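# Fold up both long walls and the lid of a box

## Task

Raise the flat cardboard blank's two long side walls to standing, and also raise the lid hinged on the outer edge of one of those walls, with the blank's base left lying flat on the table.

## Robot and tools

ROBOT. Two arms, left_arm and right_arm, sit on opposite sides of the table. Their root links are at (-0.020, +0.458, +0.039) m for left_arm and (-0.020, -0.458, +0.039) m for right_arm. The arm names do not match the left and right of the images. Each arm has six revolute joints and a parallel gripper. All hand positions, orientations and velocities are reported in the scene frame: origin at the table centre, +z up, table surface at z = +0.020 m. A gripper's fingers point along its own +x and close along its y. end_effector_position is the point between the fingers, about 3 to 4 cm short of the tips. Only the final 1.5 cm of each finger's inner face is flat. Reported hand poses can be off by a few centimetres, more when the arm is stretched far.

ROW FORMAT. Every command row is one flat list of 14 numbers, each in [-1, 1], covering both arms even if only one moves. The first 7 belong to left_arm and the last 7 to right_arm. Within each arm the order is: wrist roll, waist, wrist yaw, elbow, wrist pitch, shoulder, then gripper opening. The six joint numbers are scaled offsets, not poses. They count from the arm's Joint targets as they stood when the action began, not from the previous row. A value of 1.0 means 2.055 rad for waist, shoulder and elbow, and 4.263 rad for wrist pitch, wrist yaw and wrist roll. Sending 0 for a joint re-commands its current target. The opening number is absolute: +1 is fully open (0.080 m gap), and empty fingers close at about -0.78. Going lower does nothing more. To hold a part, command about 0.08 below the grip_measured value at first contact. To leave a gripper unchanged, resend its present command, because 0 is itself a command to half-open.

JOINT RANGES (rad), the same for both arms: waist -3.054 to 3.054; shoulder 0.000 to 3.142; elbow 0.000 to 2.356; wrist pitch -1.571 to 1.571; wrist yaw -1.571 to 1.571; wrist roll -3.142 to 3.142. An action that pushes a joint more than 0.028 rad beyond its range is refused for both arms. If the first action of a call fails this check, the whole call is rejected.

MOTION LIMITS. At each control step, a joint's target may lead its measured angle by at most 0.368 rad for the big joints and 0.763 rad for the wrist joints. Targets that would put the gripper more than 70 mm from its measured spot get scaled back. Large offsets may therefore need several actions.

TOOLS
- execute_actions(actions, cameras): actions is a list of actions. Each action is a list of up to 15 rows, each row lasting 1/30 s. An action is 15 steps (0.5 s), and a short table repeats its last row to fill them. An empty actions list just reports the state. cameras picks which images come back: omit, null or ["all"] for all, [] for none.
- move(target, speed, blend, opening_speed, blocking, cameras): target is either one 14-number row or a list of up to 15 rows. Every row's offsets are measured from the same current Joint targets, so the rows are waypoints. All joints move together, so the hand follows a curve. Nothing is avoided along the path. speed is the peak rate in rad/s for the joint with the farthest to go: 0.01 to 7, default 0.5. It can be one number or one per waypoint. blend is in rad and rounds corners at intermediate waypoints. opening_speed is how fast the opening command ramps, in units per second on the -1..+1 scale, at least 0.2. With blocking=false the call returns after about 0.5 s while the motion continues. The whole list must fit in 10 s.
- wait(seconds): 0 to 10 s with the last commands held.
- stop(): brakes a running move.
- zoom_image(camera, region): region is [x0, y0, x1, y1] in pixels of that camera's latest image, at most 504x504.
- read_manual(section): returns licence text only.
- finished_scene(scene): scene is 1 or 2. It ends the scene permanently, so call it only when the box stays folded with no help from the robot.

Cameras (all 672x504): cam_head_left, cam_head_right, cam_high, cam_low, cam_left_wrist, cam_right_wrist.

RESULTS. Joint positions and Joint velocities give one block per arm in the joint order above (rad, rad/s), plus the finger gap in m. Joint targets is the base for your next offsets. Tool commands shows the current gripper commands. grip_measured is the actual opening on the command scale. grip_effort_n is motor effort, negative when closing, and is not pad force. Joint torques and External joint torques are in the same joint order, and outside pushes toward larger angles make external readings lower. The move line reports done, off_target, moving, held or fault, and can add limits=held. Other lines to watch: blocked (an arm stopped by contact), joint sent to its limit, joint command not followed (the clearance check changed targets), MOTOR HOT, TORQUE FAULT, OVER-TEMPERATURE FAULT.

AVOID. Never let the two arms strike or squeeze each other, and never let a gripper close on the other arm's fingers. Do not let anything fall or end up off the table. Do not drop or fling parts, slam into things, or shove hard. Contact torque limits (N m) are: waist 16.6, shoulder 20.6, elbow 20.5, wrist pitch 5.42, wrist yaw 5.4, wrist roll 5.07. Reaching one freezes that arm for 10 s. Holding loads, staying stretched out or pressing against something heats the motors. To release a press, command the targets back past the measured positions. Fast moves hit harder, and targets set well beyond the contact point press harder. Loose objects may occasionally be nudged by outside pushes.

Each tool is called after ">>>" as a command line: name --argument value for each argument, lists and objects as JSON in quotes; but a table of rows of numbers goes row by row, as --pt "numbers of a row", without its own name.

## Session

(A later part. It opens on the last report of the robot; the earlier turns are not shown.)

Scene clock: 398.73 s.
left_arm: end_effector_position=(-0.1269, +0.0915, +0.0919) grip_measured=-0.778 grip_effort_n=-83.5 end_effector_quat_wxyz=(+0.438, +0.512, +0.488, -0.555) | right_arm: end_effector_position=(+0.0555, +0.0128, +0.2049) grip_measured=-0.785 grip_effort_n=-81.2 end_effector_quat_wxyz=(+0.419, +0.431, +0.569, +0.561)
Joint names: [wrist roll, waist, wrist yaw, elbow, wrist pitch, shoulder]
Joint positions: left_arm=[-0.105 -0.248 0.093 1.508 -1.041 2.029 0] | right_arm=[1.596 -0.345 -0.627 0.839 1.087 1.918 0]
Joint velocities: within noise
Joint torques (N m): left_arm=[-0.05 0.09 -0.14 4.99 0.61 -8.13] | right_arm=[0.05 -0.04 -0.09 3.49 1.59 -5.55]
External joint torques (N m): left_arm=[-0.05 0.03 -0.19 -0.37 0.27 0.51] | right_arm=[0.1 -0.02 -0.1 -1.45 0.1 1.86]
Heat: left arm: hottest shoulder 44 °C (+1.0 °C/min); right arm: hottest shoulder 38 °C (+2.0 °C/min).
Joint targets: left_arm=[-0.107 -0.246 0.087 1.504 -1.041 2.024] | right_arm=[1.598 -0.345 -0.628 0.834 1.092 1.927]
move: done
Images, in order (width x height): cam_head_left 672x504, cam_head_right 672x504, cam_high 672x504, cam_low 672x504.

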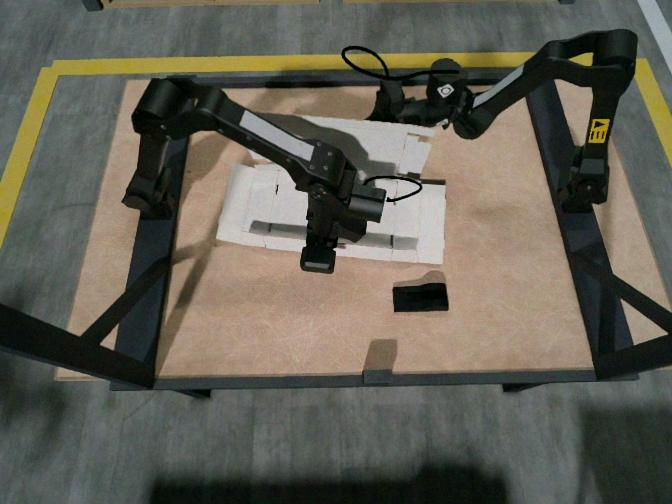

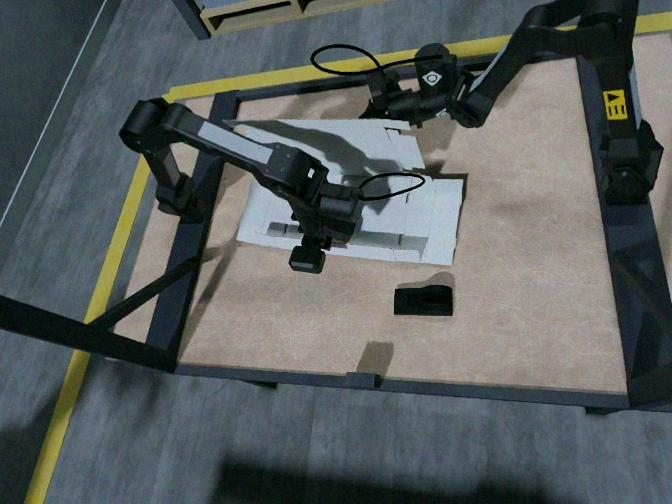

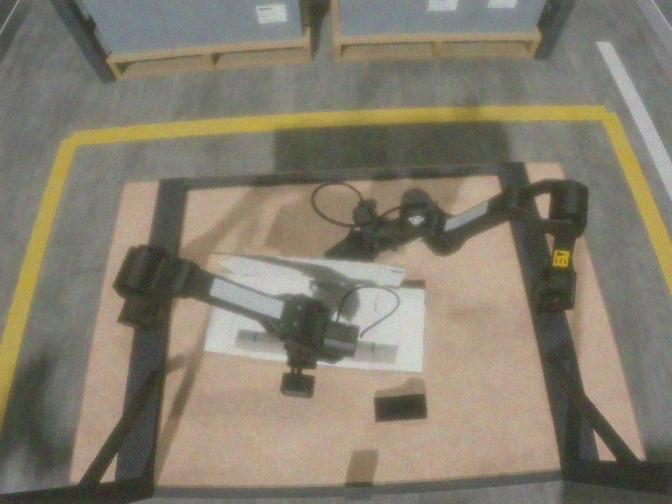

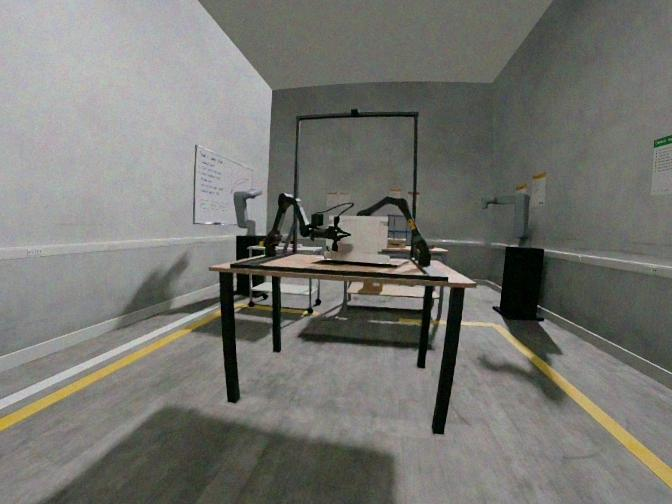

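>>> move --pt "0 0 0 0 0 0 -0.8 0 -0.1012 -0.049 0.0385 0.0019 0.0418 -0.8" --pt "0 0 0 0 0 0 -0.8 0 -0.291 -0.1405 0.1927 -0.0863 0.0131 -0.8" --speed '[0.4,0.7]' --cameras '["cam_high","cam_low","cam_head_left"]'

>>> move --target '[0,0,0,0,0,0,-0.6,0,0,0,0,0,0,-0.8]' --opening_speed 0.3 --cameras '["cam_head_left","cam_low","cam_high"]'

>>> zoom_image --camera "cam_low" --region '[270, 180, 450, 290]'

>>> zoom_image --camera "cam_head_left" --region '[210, 20, 470, 290]'

Scene clock: 415.73 s.
left_arm: end_effector_position=(-0.1269, +0.0915, +0.0919) grip_measured=-0.778 grip_effort_n=-83.5 end_effector_quat_wxyz=(+0.438, +0.512, +0.488, -0.555) | right_arm: end_effector_position=(+0.2701, -0.0721, +0.2590) grip_measured=-0.785 grip_effort_n=-81.2 end_effector_quat_wxyz=(+0.416, +0.433, +0.583, +0.548)
Joint names: [wrist roll, waist, wrist yaw, elbow, wrist pitch, shoulder]
Joint positions: left_arm=[-0.105 -0.248 0.093 1.508 -1.041 2.029 0] | right_arm=[1.598 -0.943 -1.225 1.218 0.723 1.97 0]
Joint velocities: within noise
Joint torques (N m): left_arm=[-0.07 0.14 -0.14 4.81 0.6 -8.07] | right_arm=[-0.02 -0.09 -0.1 5.9 1.14 -9.14]
External joint torques (N m): left_arm=[-0.08 0.08 -0.19 -0.4 0.27 0.33] | right_arm=[0.02 -0.08 -0.09 0.19 -0.09 -0.65]
Heat: left arm: hottest shoulder 44 °C (+1.0 °C/min); right arm: hottest shoulder 38 °C (+2.0 °C/min).
Joint targets: left_arm=[-0.107 -0.246 0.087 1.504 -1.041 2.024] | right_arm=[1.599 -0.943 -1.227 1.230 0.724 1.954]
move: done
Images, in order (width x height): cam_head_left 672x504, cam_high 672x504, cam_low 672x504.

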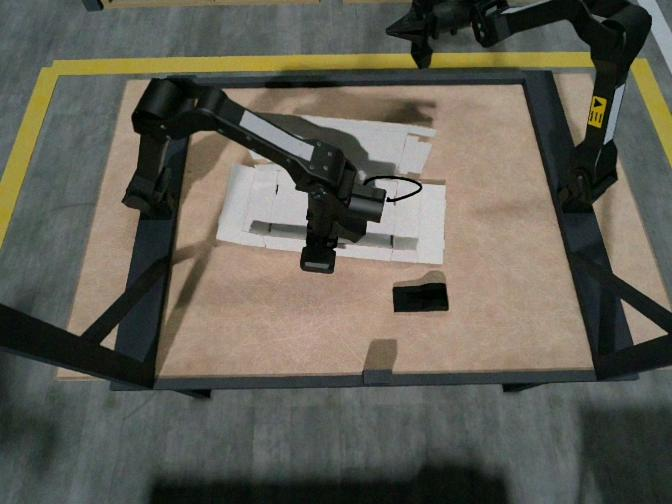

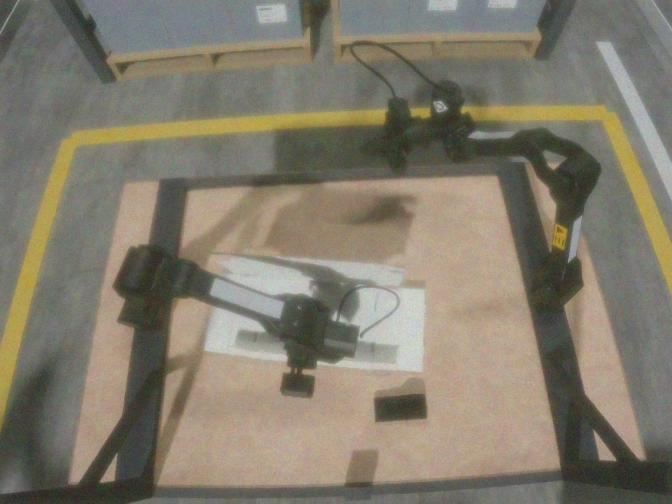

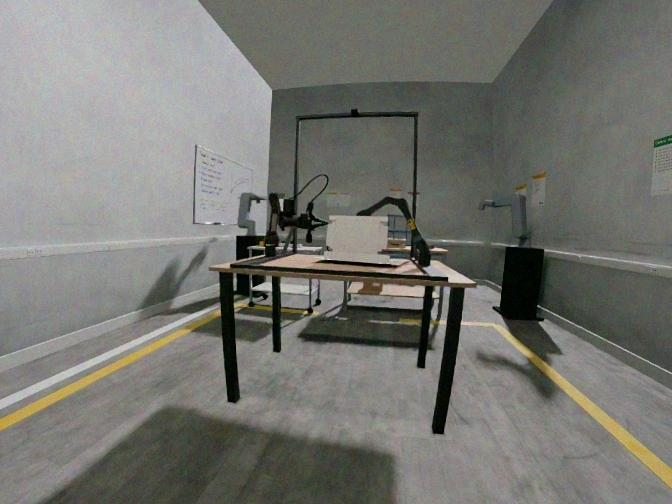

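Scene clock: 416.67 s.
left_arm: end_effector_position=(-0.1267, +0.0914, +0.0919) grip_measured=-0.604 grip_effort_n=14.2 end_effector_quat_wxyz=(+0.438, +0.513, +0.487, -0.555) | right_arm: end_effector_position=(+0.2701, -0.0721, +0.2590) grip_measured=-0.785 grip_effort_n=-81.2 end_effector_quat_wxyz=(+0.416, +0.433, +0.583, +0.548)
Joint names: [wrist roll, waist, wrist yaw, elbow, wrist pitch, shoulder]
Joint positions: left_arm=[-0.106 -0.248 0.091 1.508 -1.041 2.029 0.008] | right_arm=[1.598 -0.943 -1.225 1.218 0.723 1.97 0]
Joint velocities: within noise
Joint torques (N m): left_arm=[-0.02 0.13 -0.11 4.97 0.65 -8.24] | right_arm=[-0.01 -0.08 -0.09 5.91 1.14 -9.16]
External joint torques (N m): left_arm=[-0.03 0.13 -0.16 -0.33 0.31 0.29] | right_arm=[0.03 -0.11 -0.08 0.25 -0.08 -0.73]
Heat: left arm: hottest shoulder 44 °C (+1.0 °C/min); right arm: hottest shoulder 38 °C (+2.0 °C/min).
Joint targets: left_arm=[-0.108 -0.246 0.087 1.504 -1.041 2.024] | right_arm=[1.599 -0.943 -1.227 1.230 0.724 1.954]
move: done
Images, in order (width x height): cam_head_left 672x504, cam_high 672x504, cam_low 672x504.

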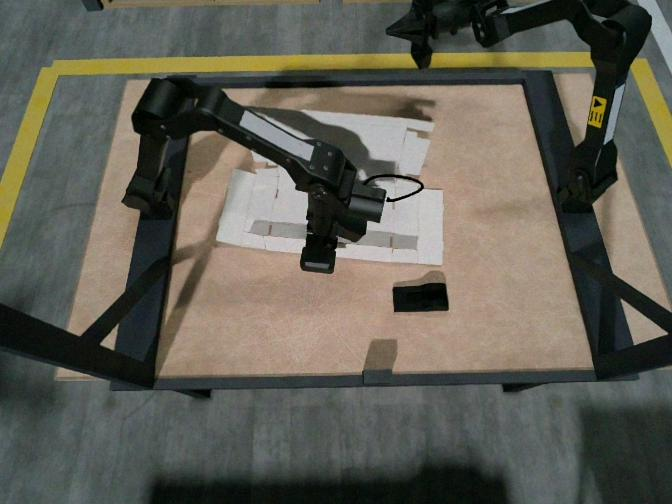

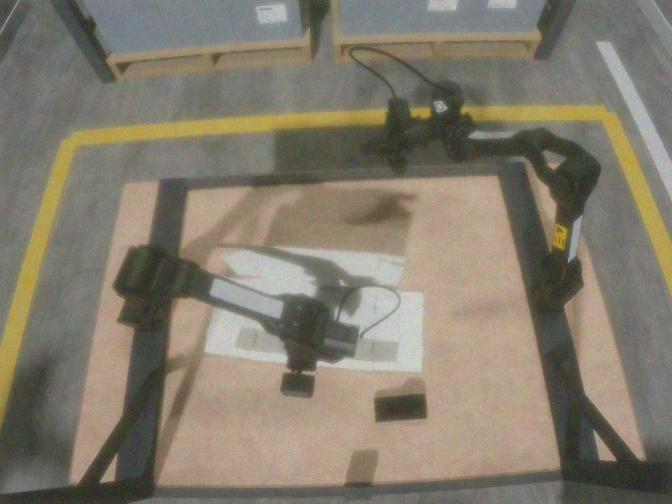

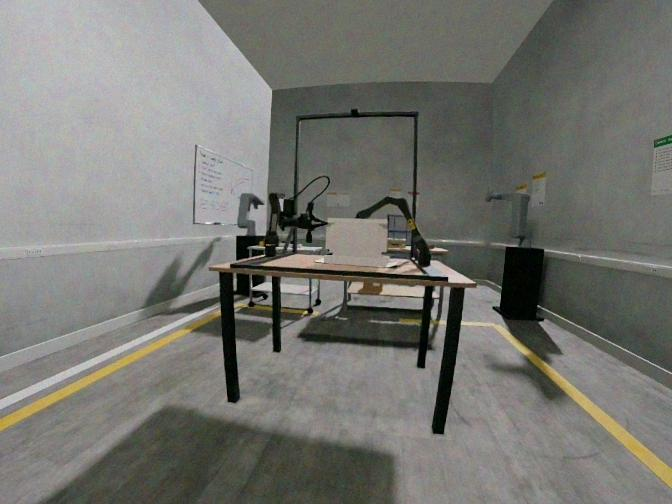

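Scaled by 2.800 from the camera's 672x504 image, which has a finer 960x720 frame.

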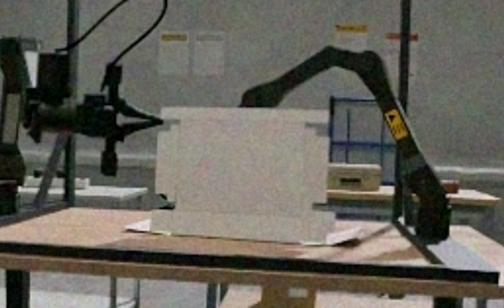

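Scaled by 1.867 from the camera's 672x504 image, which has a finer 960x720 frame.

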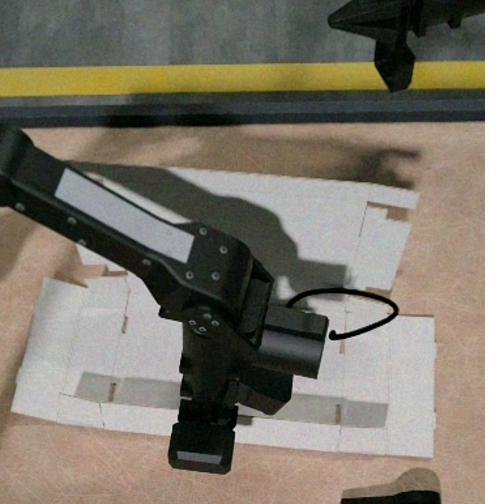

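>>> move --pt "0 0 0 0.0728 -0.0436 -0.0176 -0.6 0 0 0 0 0 0 -0.8" --pt "0 0 0 0.2454 -0.121 -0.0057 -0.6 0 0 0 0 0 0 -0.8" --speed 0.3 --cameras '["cam_head_left","cam_low","cam_high"]'

>>> zoom_image --camera "cam_head_left" --region '[210, 20, 470, 290]'

Scene clock: 421.83 s.
left_arm: end_effector_position=(-0.1258, +0.0947, +0.2211) grip_measured=-0.603 grip_effort_n=14.2 end_effector_quat_wxyz=(+0.437, +0.515, +0.489, -0.553) | right_arm: end_effector_position=(+0.2701, -0.0721, +0.2590) grip_measured=-0.785 grip_effort_n=-81.2 end_effector_quat_wxyz=(+0.416, +0.433, +0.583, +0.548)
Joint names: [wrist roll, waist, wrist yaw, elbow, wrist pitch, shoulder]
Joint positions: left_arm=[-0.106 -0.248 0.091 1.993 -1.555 2.006 0.008] | right_arm=[1.598 -0.943 -1.225 1.218 0.723 1.97 0]
Joint velocities: within noise
Joint torques (N m): left_arm=[-0.05 0.11 0 6.83 0.51 -7.07] | right_arm=[-0.02 -0.05 -0.11 5.89 1.14 -9.16]
External joint torques (N m): left_arm=[-0.05 0.05 -0.04 1.5 0.2 1.4] | right_arm=[0.03 -0.11 -0.09 0.2 -0.09 -0.67]
Heat: left arm: hottest shoulder 44 °C (+1.0 °C/min); right arm: hottest shoulder 39 °C (+2.0 °C/min).
Joint targets: left_arm=[-0.108 -0.246 0.087 2.009 -1.557 2.013] | right_arm=[1.599 -0.943 -1.227 1.230 0.724 1.954]
move: done
Images, in order (width x height): cam_head_left 672x504, cam_high 672x504, cam_low 672x504.

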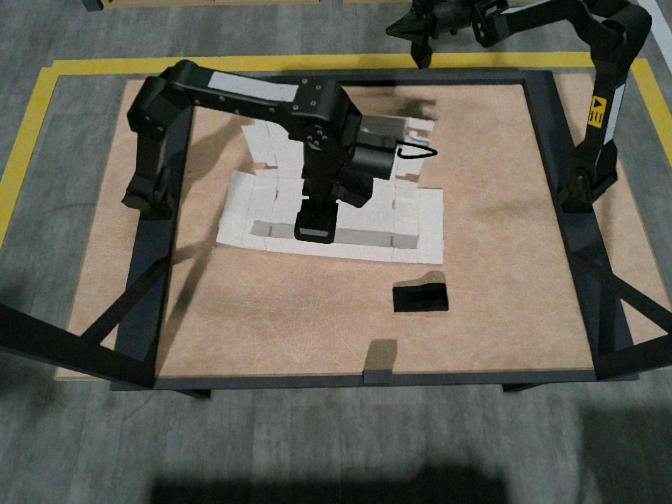

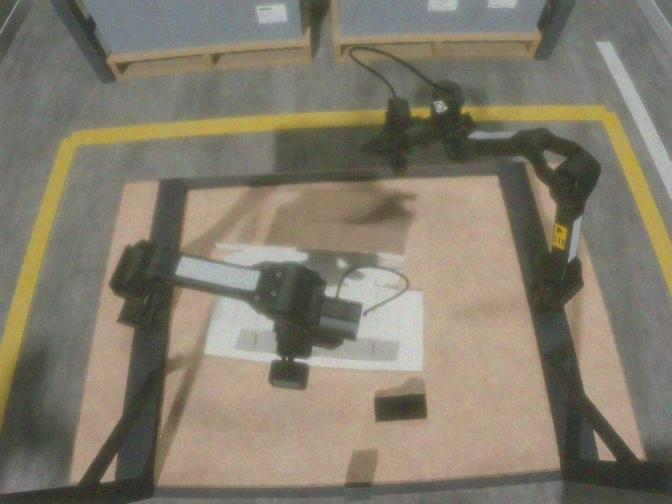

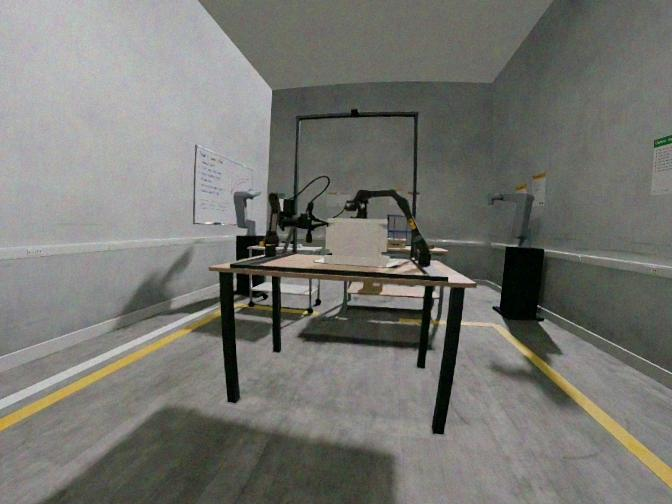

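Scaled by 1.867 from the camera's 672x504 image, which has a finer 960x720 frame.

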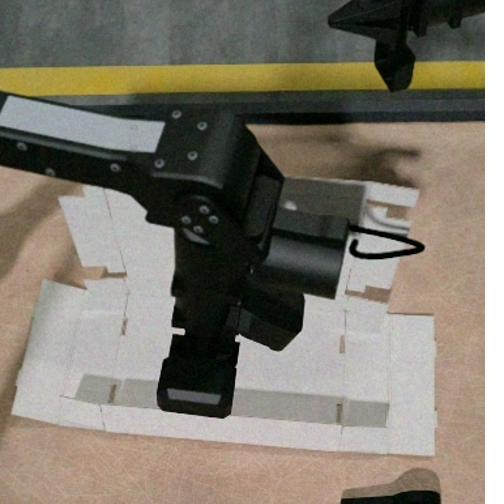

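>>> move --pt "0 0 0 0 0 -0.15 -0.6 0 0 0 0 0 0 -0.8" --pt "0.394 0.1 -0.02 -0.199 0.084 -0.371 -0.6 0 0 0 0 0 0 -0.8" --speed '[0.35,0.7]' --cameras '["cam_head_left","cam_head_right","cam_low","cam_high"]'

>>> zoom_image --camera "cam_head_left" --region '[210, 70, 470, 290]'

>>> zoom_image --camera "cam_low" --region '[300, 200, 420, 280]'

>>> zoom_image --camera "cam_head_right" --region '[210, 70, 490, 300]'

>>> zoom_image --camera "cam_high" --region '[180, 220, 450, 420]'

Scene clock: 431.07 s.
left_arm: end_effector_position=(-0.0335, +0.1660, +0.3700) grip_measured=-0.603 grip_effort_n=14.2 end_effector_quat_wxyz=(+0.234, +0.655, -0.263, -0.669) | right_arm: end_effector_position=(+0.2701, -0.0721, +0.2590) grip_measured=-0.785 grip_effort_n=-81.2 end_effector_quat_wxyz=(+0.416, +0.433, +0.583, +0.548)
Joint names: [wrist roll, waist, wrist yaw, elbow, wrist pitch, shoulder]
Joint positions: left_arm=[1.57 -0.044 0.005 1.608 -1.203 1.258 0.008] | right_arm=[1.598 -0.943 -1.225 1.218 0.723 1.97 0]
Joint velocities: within noise
Joint torques (N m): left_arm=[0.05 0.39 -0.04 4.79 1.9 -3.98] | right_arm=[-0.02 -0.08 -0.1 5.91 1.14 -9.15]
External joint torques (N m): left_arm=[0.08 0.39 -0.08 -0.71 0.63 -0.73] | right_arm=[0.03 -0.09 -0.08 0.19 -0.1 -0.59]
Heat: left arm: hottest shoulder 44 °C (+0.0 °C/min); right arm: hottest shoulder 41 °C (+2.0 °C/min).
Joint targets: left_arm=[1.572 -0.041 0.002 1.599 -1.199 1.250] | right_arm=[1.599 -0.943 -1.227 1.230 0.724 1.954]
move: done
Images, in order (width x height): cam_head_left 672x504, cam_head_right 672x504, cam_high 672x504, cam_low 672x504.

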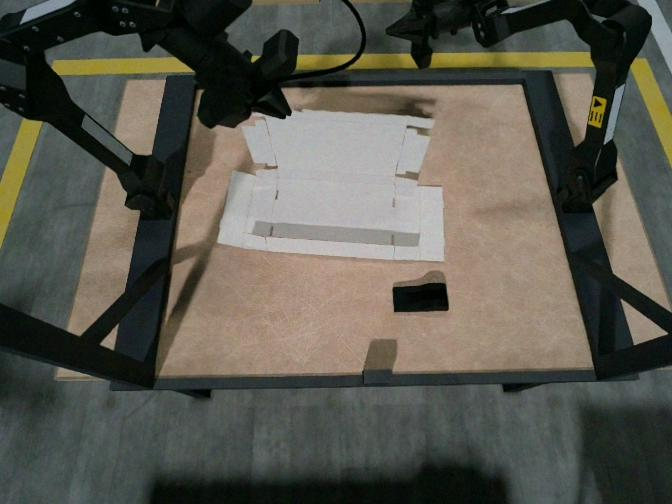

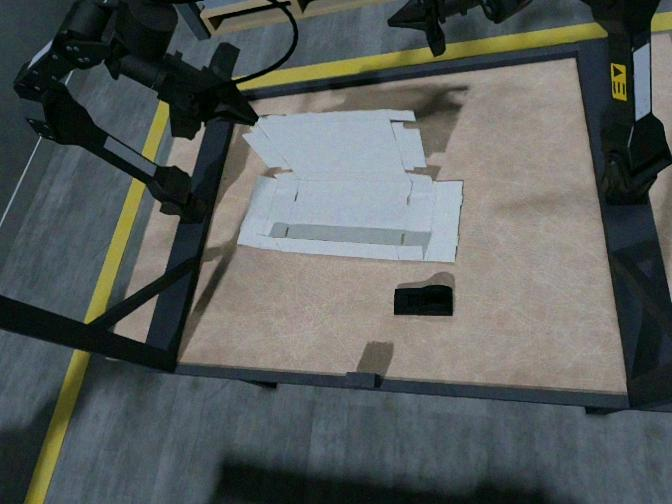

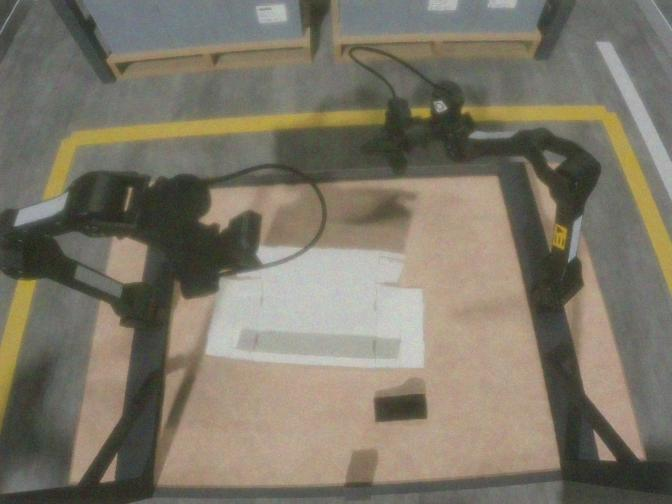

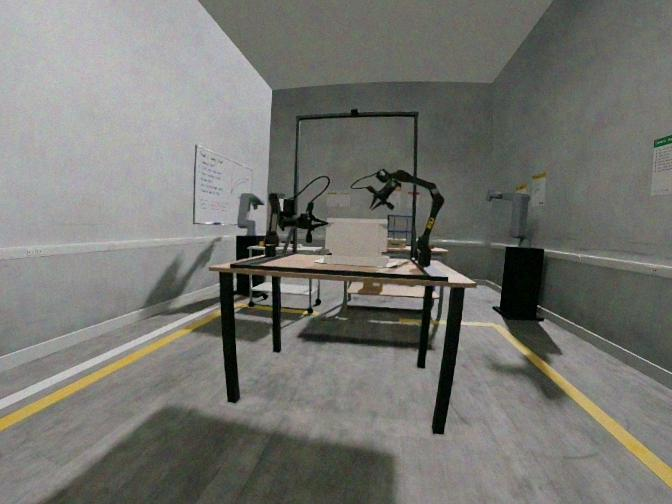

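Scaled by 1.938 from the camera's 672x504 image, which has a finer 960x720 frame.

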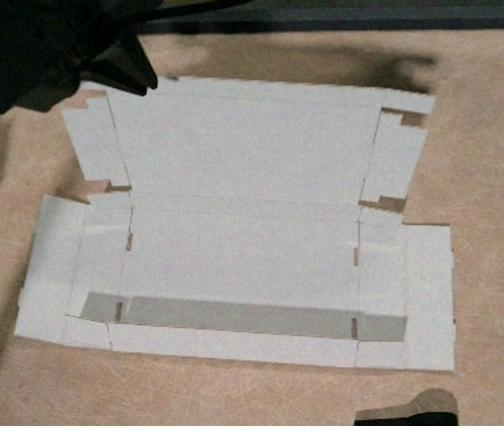

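Scaled by 4.200 from the camera's 672x504 image, which has a finer 960x720 frame.

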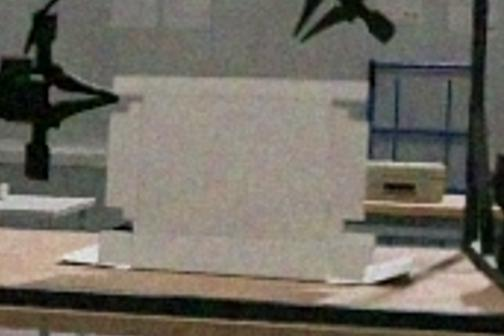

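Scaled by 1.800 from the camera's 672x504 image, which has a finer 960x720 frame.

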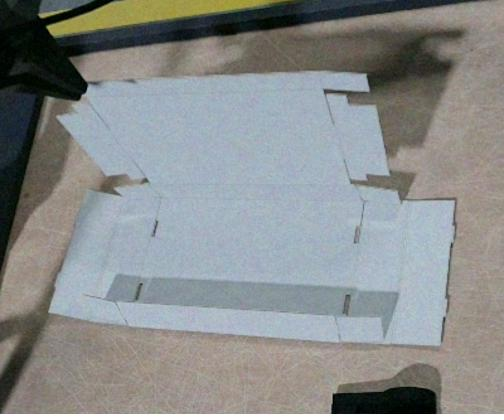

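Scaled by 1.867 from the camera's 672x504 image, which has a finer 960x720 frame.

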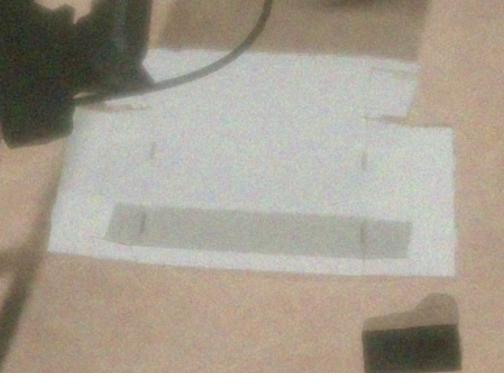

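>>> zoom_image --camera "cam_head_left" --region '[240, 200, 340, 275]'

>>> zoom_image --camera "cam_head_left" --region '[350, 200, 450, 275]'

>>> execute_actions --actions '[]' --cameras '["cam_left_wrist","cam_right_wrist"]'

Scaled by 5.040 from the camera's 672x504 image, which has a finer 960x720 frame.

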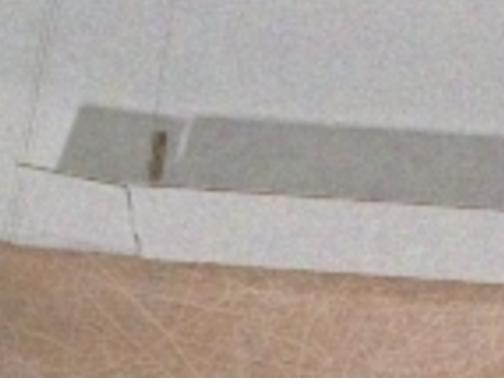

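Scaled by 5.040 from the camera's 672x504 image, which has a finer 960x720 frame.

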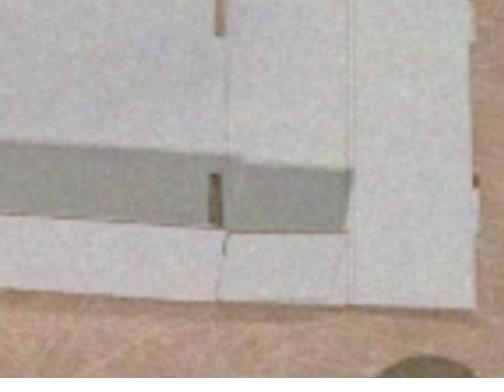

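Scene clock: 441.97 s.
left_arm: end_effector_position=(-0.0335, +0.1660, +0.3700) grip_measured=-0.603 grip_effort_n=14.2 end_effector_quat_wxyz=(+0.234, +0.655, -0.264, -0.669) | right_arm: end_effector_position=(+0.2701, -0.0721, +0.2590) grip_measured=-0.785 grip_effort_n=-81.2 end_effector_quat_wxyz=(+0.416, +0.433, +0.583, +0.548)
Joint names: [wrist roll, waist, wrist yaw, elbow, wrist pitch, shoulder]
Joint positions: left_arm=[1.57 -0.044 0.005 1.608 -1.203 1.258 0.008] | right_arm=[1.598 -0.943 -1.225 1.218 0.723 1.97 0]
Joint velocities: within noise
Joint torques (N m): left_arm=[0.03 0.04 -0.1 4.86 1.87 -3.9] | right_arm=[-0.03 -0.11 -0.11 5.9 1.14 -9.18]
External joint torques (N m): left_arm=[0.07 0.04 -0.14 -0.59 0.6 -0.73] | right_arm=[0.02 -0.11 -0.09 0.22 -0.09 -0.69]
Heat: left arm: hottest shoulder 43 °C (-1.0 °C/min); right arm: hottest shoulder 43 °C (+3.0 °C/min).
Joint targets: left_arm=[1.572 -0.041 0.002 1.599 -1.199 1.250] | right_arm=[1.599 -0.943 -1.227 1.230 0.724 1.954]
Tool commands: left_gripper/opening=-0.6 right_gripper/opening=-0.8
camera_calibration:
cam_left_wrist: T_world_to_cam=[[0.0457391, 0.754712, -0.65446, 0.125935], [0.941856, 0.185739, 0.280016, -0.0795504], [0.33289, -0.629215, -0.702334, 0.452343], [0, 0, 0, 1]] pos_world=[-0.0814155, 0.204352, 0.422391]
cam_right_wrist: T_world_to_cam=[[-0.0347376, -0.0179626, -0.999235, 0.27442], [-0.797272, -0.602389, 0.0385453, 0.187522], [-0.60262, 0.798001, 0.00660447, 0.299021], [0, 0, 0, 1]] pos_world=[0.339235, -0.120729, 0.265007]
Images, in order (width x height): cam_left_wrist 672x504, cam_right_wrist 672x504.

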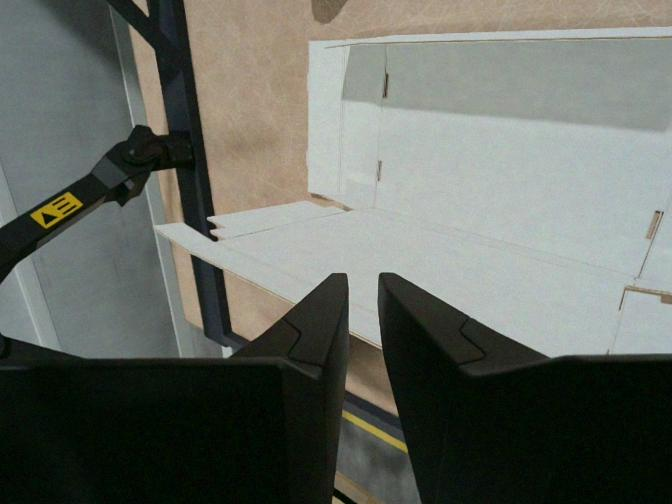

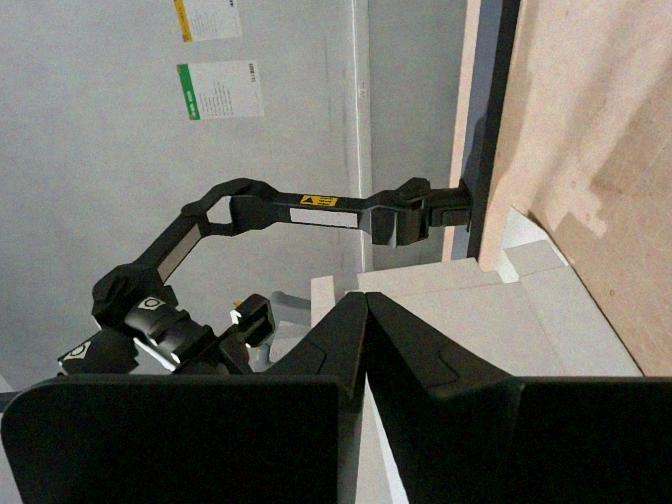

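>>> move --pt "-0.394 -0.1 0.02 0.199 -0.084 0.221 0.8 0 0 0 0 0 0 -0.8" --pt "-0.394 -0.113 0.02 0.199 -0.084 0.371 0.8 0 0 0 0 0 0 -0.8" --speed '[0.7,0.35]' --cameras '["cam_head_left","cam_low","cam_high"]'

>>> zoom_image --camera "cam_head_left" --region '[210, 70, 470, 290]'

Scene clock: 474.03 s.
left_arm: end_effector_position=(-0.1338, +0.0963, +0.2208) grip_measured=+0.797 grip_effort_n=14.2 end_effector_quat_wxyz=(+0.432, +0.522, +0.481, -0.557) | right_arm: end_effector_position=(+0.2701, -0.0721, +0.2590) grip_measured=-0.785 grip_effort_n=-81.2 end_effector_quat_wxyz=(+0.416, +0.433, +0.583, +0.548)
Joint names: [wrist roll, waist, wrist yaw, elbow, wrist pitch, shoulder]
Joint positions: left_arm=[-0.106 -0.272 0.084 1.997 -1.556 2.01 0.071] | right_arm=[1.598 -0.943 -1.225 1.218 0.723 1.97 0]
Joint velocities: within noise
Joint torques (N m): left_arm=[-0.03 -0.24 0.11 6.45 0.52 -7.37] | right_arm=[-0.02 -0.07 -0.1 5.89 1.14 -9.16]
External joint torques (N m): left_arm=[-0.04 -0.19 0.06 1.13 0.18 1.04] | right_arm=[0.03 -0.07 -0.08 0.33 -0.06 -0.85]
Heat: left arm: hottest shoulder 41 °C (-3.0 °C/min); right arm: hottest shoulder 46 °C (+8.1 °C/min).
Joint targets: left_arm=[-0.108 -0.273 0.087 2.009 -1.557 2.013] | right_arm=[1.599 -0.943 -1.227 1.230 0.724 1.954]
move: done
Images, in order (width x height): cam_head_left 672x504, cam_high 672x504, cam_low 672x504.

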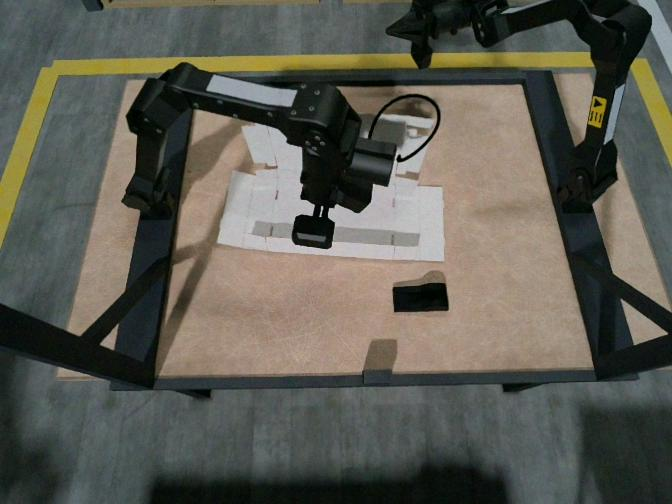

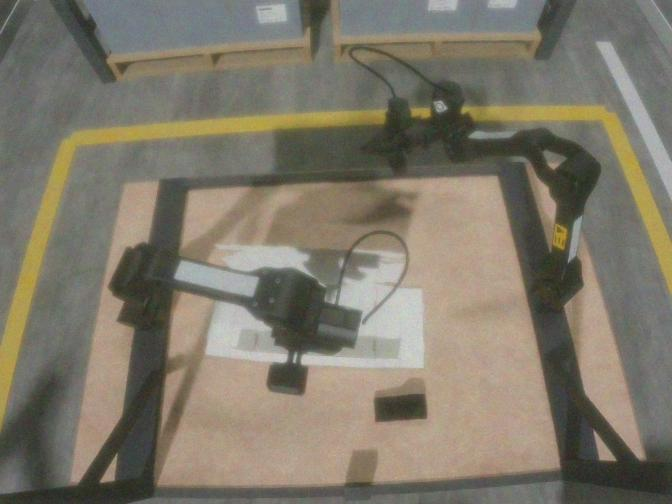

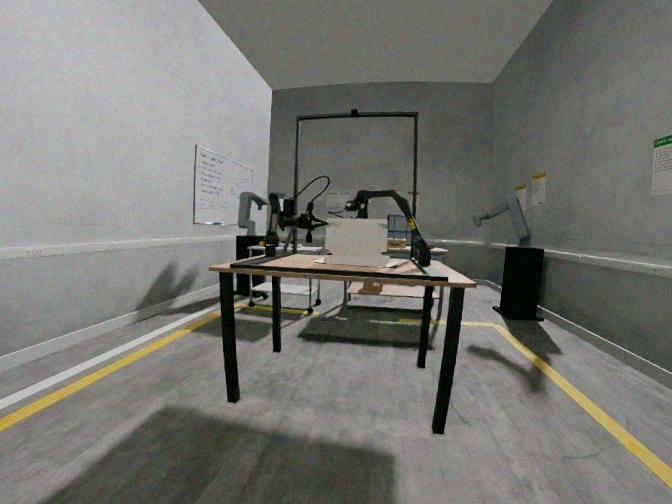

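Scaled by 1.938 from the camera's 672x504 image, which has a finer 960x720 frame.

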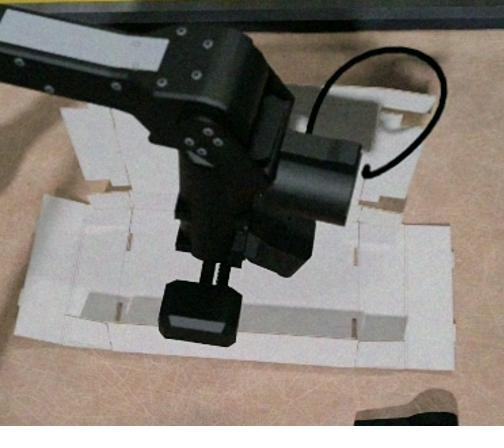

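>>> move --pt "0 0 0 -0.1727 0.0774 -0.0122 0.8 0 0 0 0 0 -0.2 -0.8" --pt "0 0 0 -0.2457 0.121 0.0054 0.8 0 0 0 0 0 -0.2 -0.8" --speed '[0.4,0.2]' --cameras '["cam_head_left","cam_low","cam_high"]'

>>> zoom_image --camera "cam_head_left" --region '[210, 70, 470, 290]'

>>> zoom_image --camera "cam_low" --region '[300, 200, 420, 280]'

Scene clock: 480.90 s.
left_arm: end_effector_position=(-0.1350, +0.0928, +0.0964) grip_measured=+0.797 grip_effort_n=14.2 end_effector_quat_wxyz=(+0.435, +0.517, +0.477, -0.562) | right_arm: end_effector_position=(+0.2013, -0.1219, +0.4281) grip_measured=-0.785 grip_effort_n=-81.2 end_effector_quat_wxyz=(+0.451, +0.382, +0.434, +0.680)
Joint names: [wrist roll, waist, wrist yaw, elbow, wrist pitch, shoulder]
Joint positions: left_arm=[-0.106 -0.272 0.085 1.512 -1.043 2.019 0.071] | right_arm=[1.598 -0.943 -1.227 1.22 0.722 1.553 0]
Joint velocities: within noise
Joint torques (N m): left_arm=[-0.04 -0.08 0.18 4.43 0.77 -7.07] | right_arm=[-0.01 -0.18 0.19 6.17 1.02 -6.34]
External joint torques (N m): left_arm=[-0.05 -0.09 0.13 -0.96 0.41 1.54] | right_arm=[0.04 -0.14 -0.01 0.09 -0.01 -0.37]
Heat: left arm: hottest shoulder 43 °C (-1.0 °C/min); right arm: hottest shoulder 46 °C (+7.0 °C/min).
Joint targets: left_arm=[-0.107 -0.273 0.087 1.504 -1.041 2.024] | right_arm=[1.599 -0.943 -1.227 1.230 0.724 1.543]
move: done
Images, in order (width x height): cam_head_left 672x504, cam_high 672x504, cam_low 672x504.

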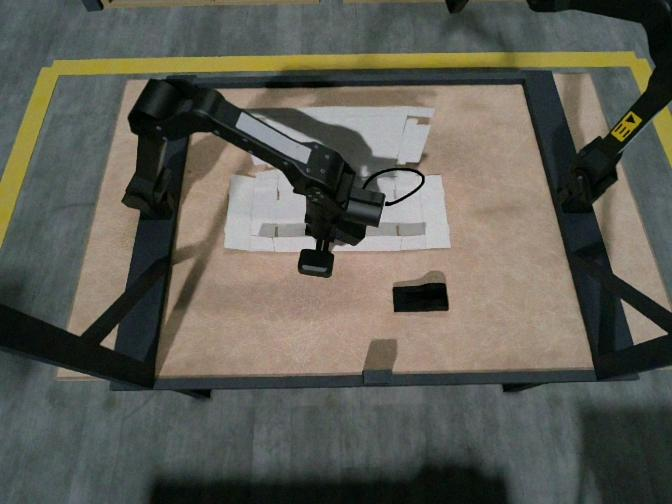

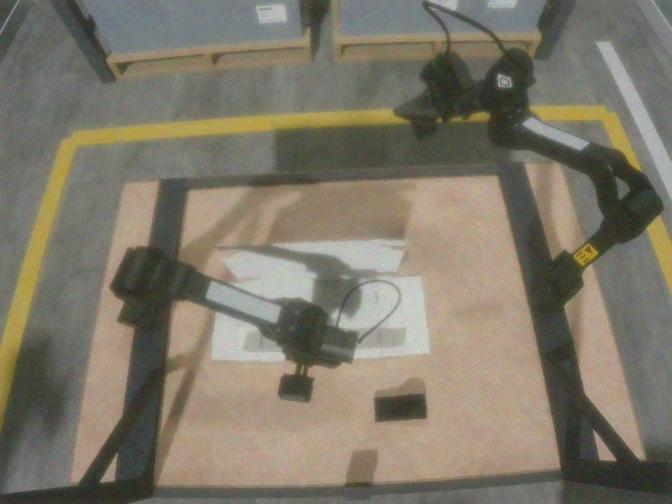

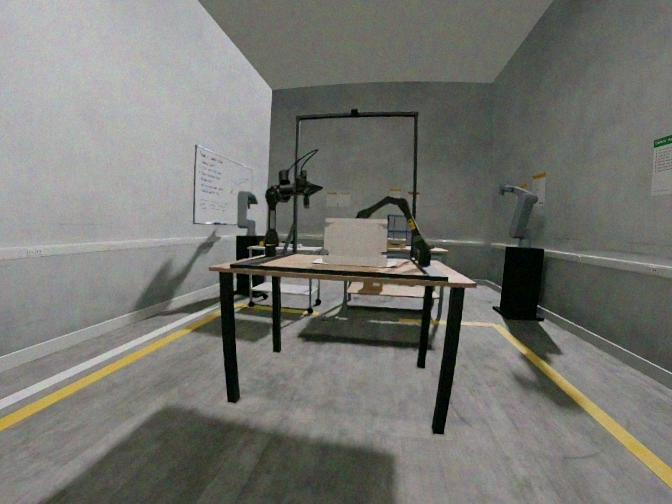

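Scaled by 1.938 from the camera's 672x504 image, which has a finer 960x720 frame.

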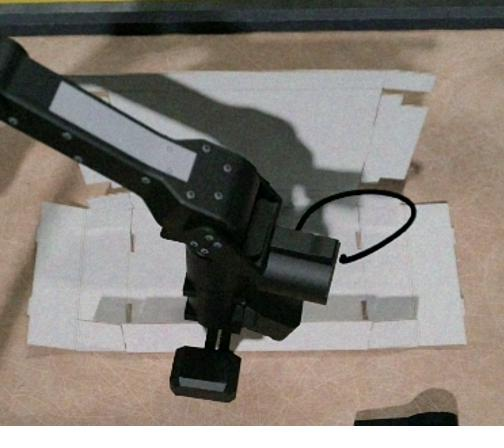

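Scaled by 4.200 from the camera's 672x504 image, which has a finer 960x720 frame.

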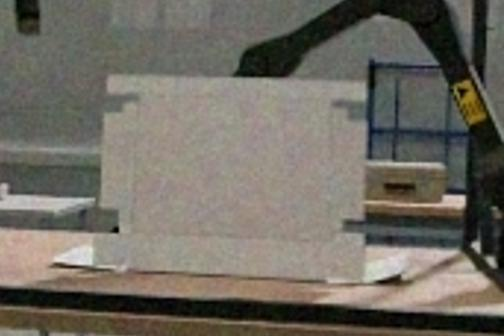

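>>> execute_actions --actions '[]' --cameras '["cam_left_wrist","cam_head_left","cam_head_right"]'

>>> zoom_image --camera "cam_head_left" --region '[270, 210, 390, 290]'

>>> zoom_image --camera "cam_head_right" --region '[240, 210, 400, 310]'

Scene clock: 483.57 s.
left_arm: end_effector_position=(-0.1350, +0.0927, +0.0964) grip_measured=+0.797 grip_effort_n=14.2 end_effector_quat_wxyz=(+0.435, +0.517, +0.477, -0.562) | right_arm: end_effector_position=(+0.2013, -0.1219, +0.4281) grip_measured=-0.785 grip_effort_n=-81.2 end_effector_quat_wxyz=(+0.451, +0.382, +0.434, +0.680)
Joint names: [wrist roll, waist, wrist yaw, elbow, wrist pitch, shoulder]
Joint positions: left_arm=[-0.106 -0.272 0.085 1.512 -1.043 2.019 0.071] | right_arm=[1.598 -0.943 -1.227 1.22 0.722 1.553 0]
Joint velocities: within noise
Joint torques (N m): left_arm=[-0.02 -0.26 0.11 4.56 0.77 -7.08] | right_arm=[-0.02 -0.1 0.19 6.16 1.02 -6.37]
External joint torques (N m): left_arm=[-0.02 -0.31 0.07 -0.75 0.41 1.36] | right_arm=[0.03 -0.08 -0.02 0.15 0.01 -0.52]
Heat: left arm: hottest shoulder 43 °C (-1.0 °C/min); right arm: hottest shoulder 46 °C (+6.0 °C/min).
Joint targets: left_arm=[-0.107 -0.273 0.087 1.504 -1.041 2.024] | right_arm=[1.599 -0.943 -1.227 1.230 0.724 1.543]
Tool commands: left_gripper/opening=+0.8 right_gripper/opening=-0.8
camera_calibration:
cam_left_wrist: T_world_to_cam=[[-0.979533, 0.179184, 0.0916905, -0.15025], [0.200189, 0.914655, 0.351184, -0.0682733], [-0.0209386, 0.362352, -0.931806, 0.130232], [0, 0, 0, 1]] pos_world=[-0.13078, 0.042179, 0.159104]
Images, in order (width x height): cam_head_left 672x504, cam_head_right 672x504, cam_left_wrist 672x504.

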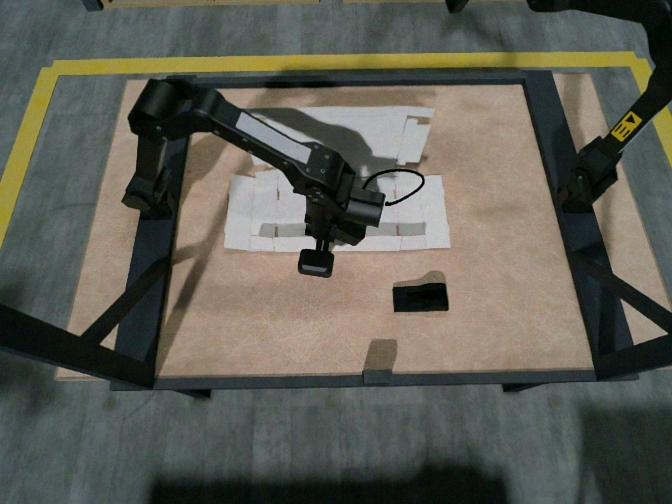

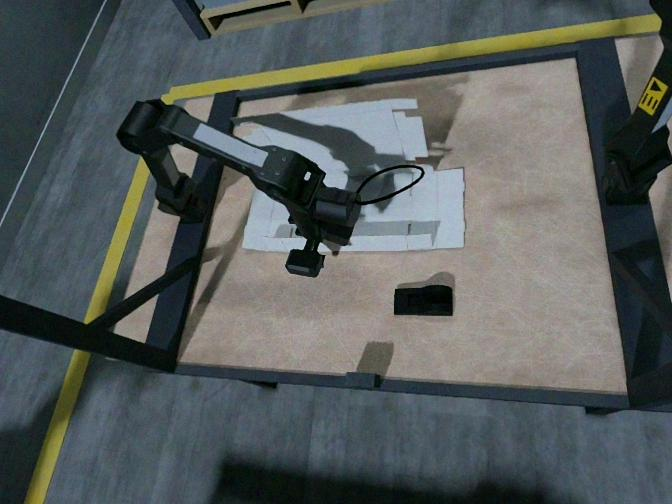

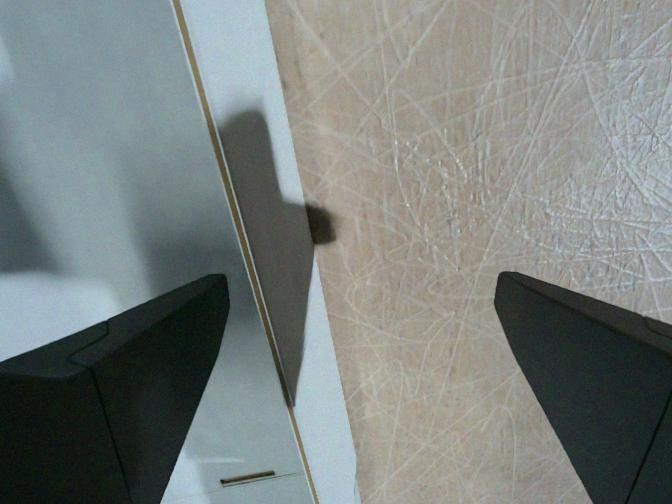

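Scaled by 4.200 from the camera's 672x504 image, which has a finer 960x720 frame.

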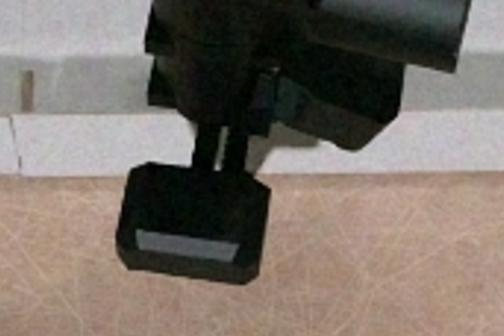

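Scaled by 3.150 from the camera's 672x504 image, which has a finer 960x720 frame.

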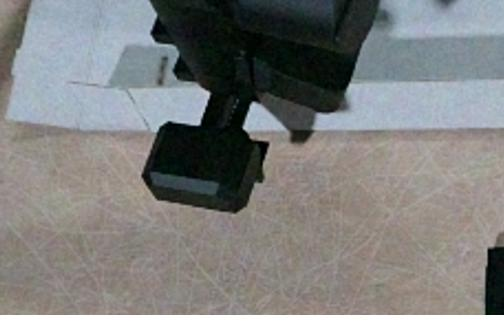

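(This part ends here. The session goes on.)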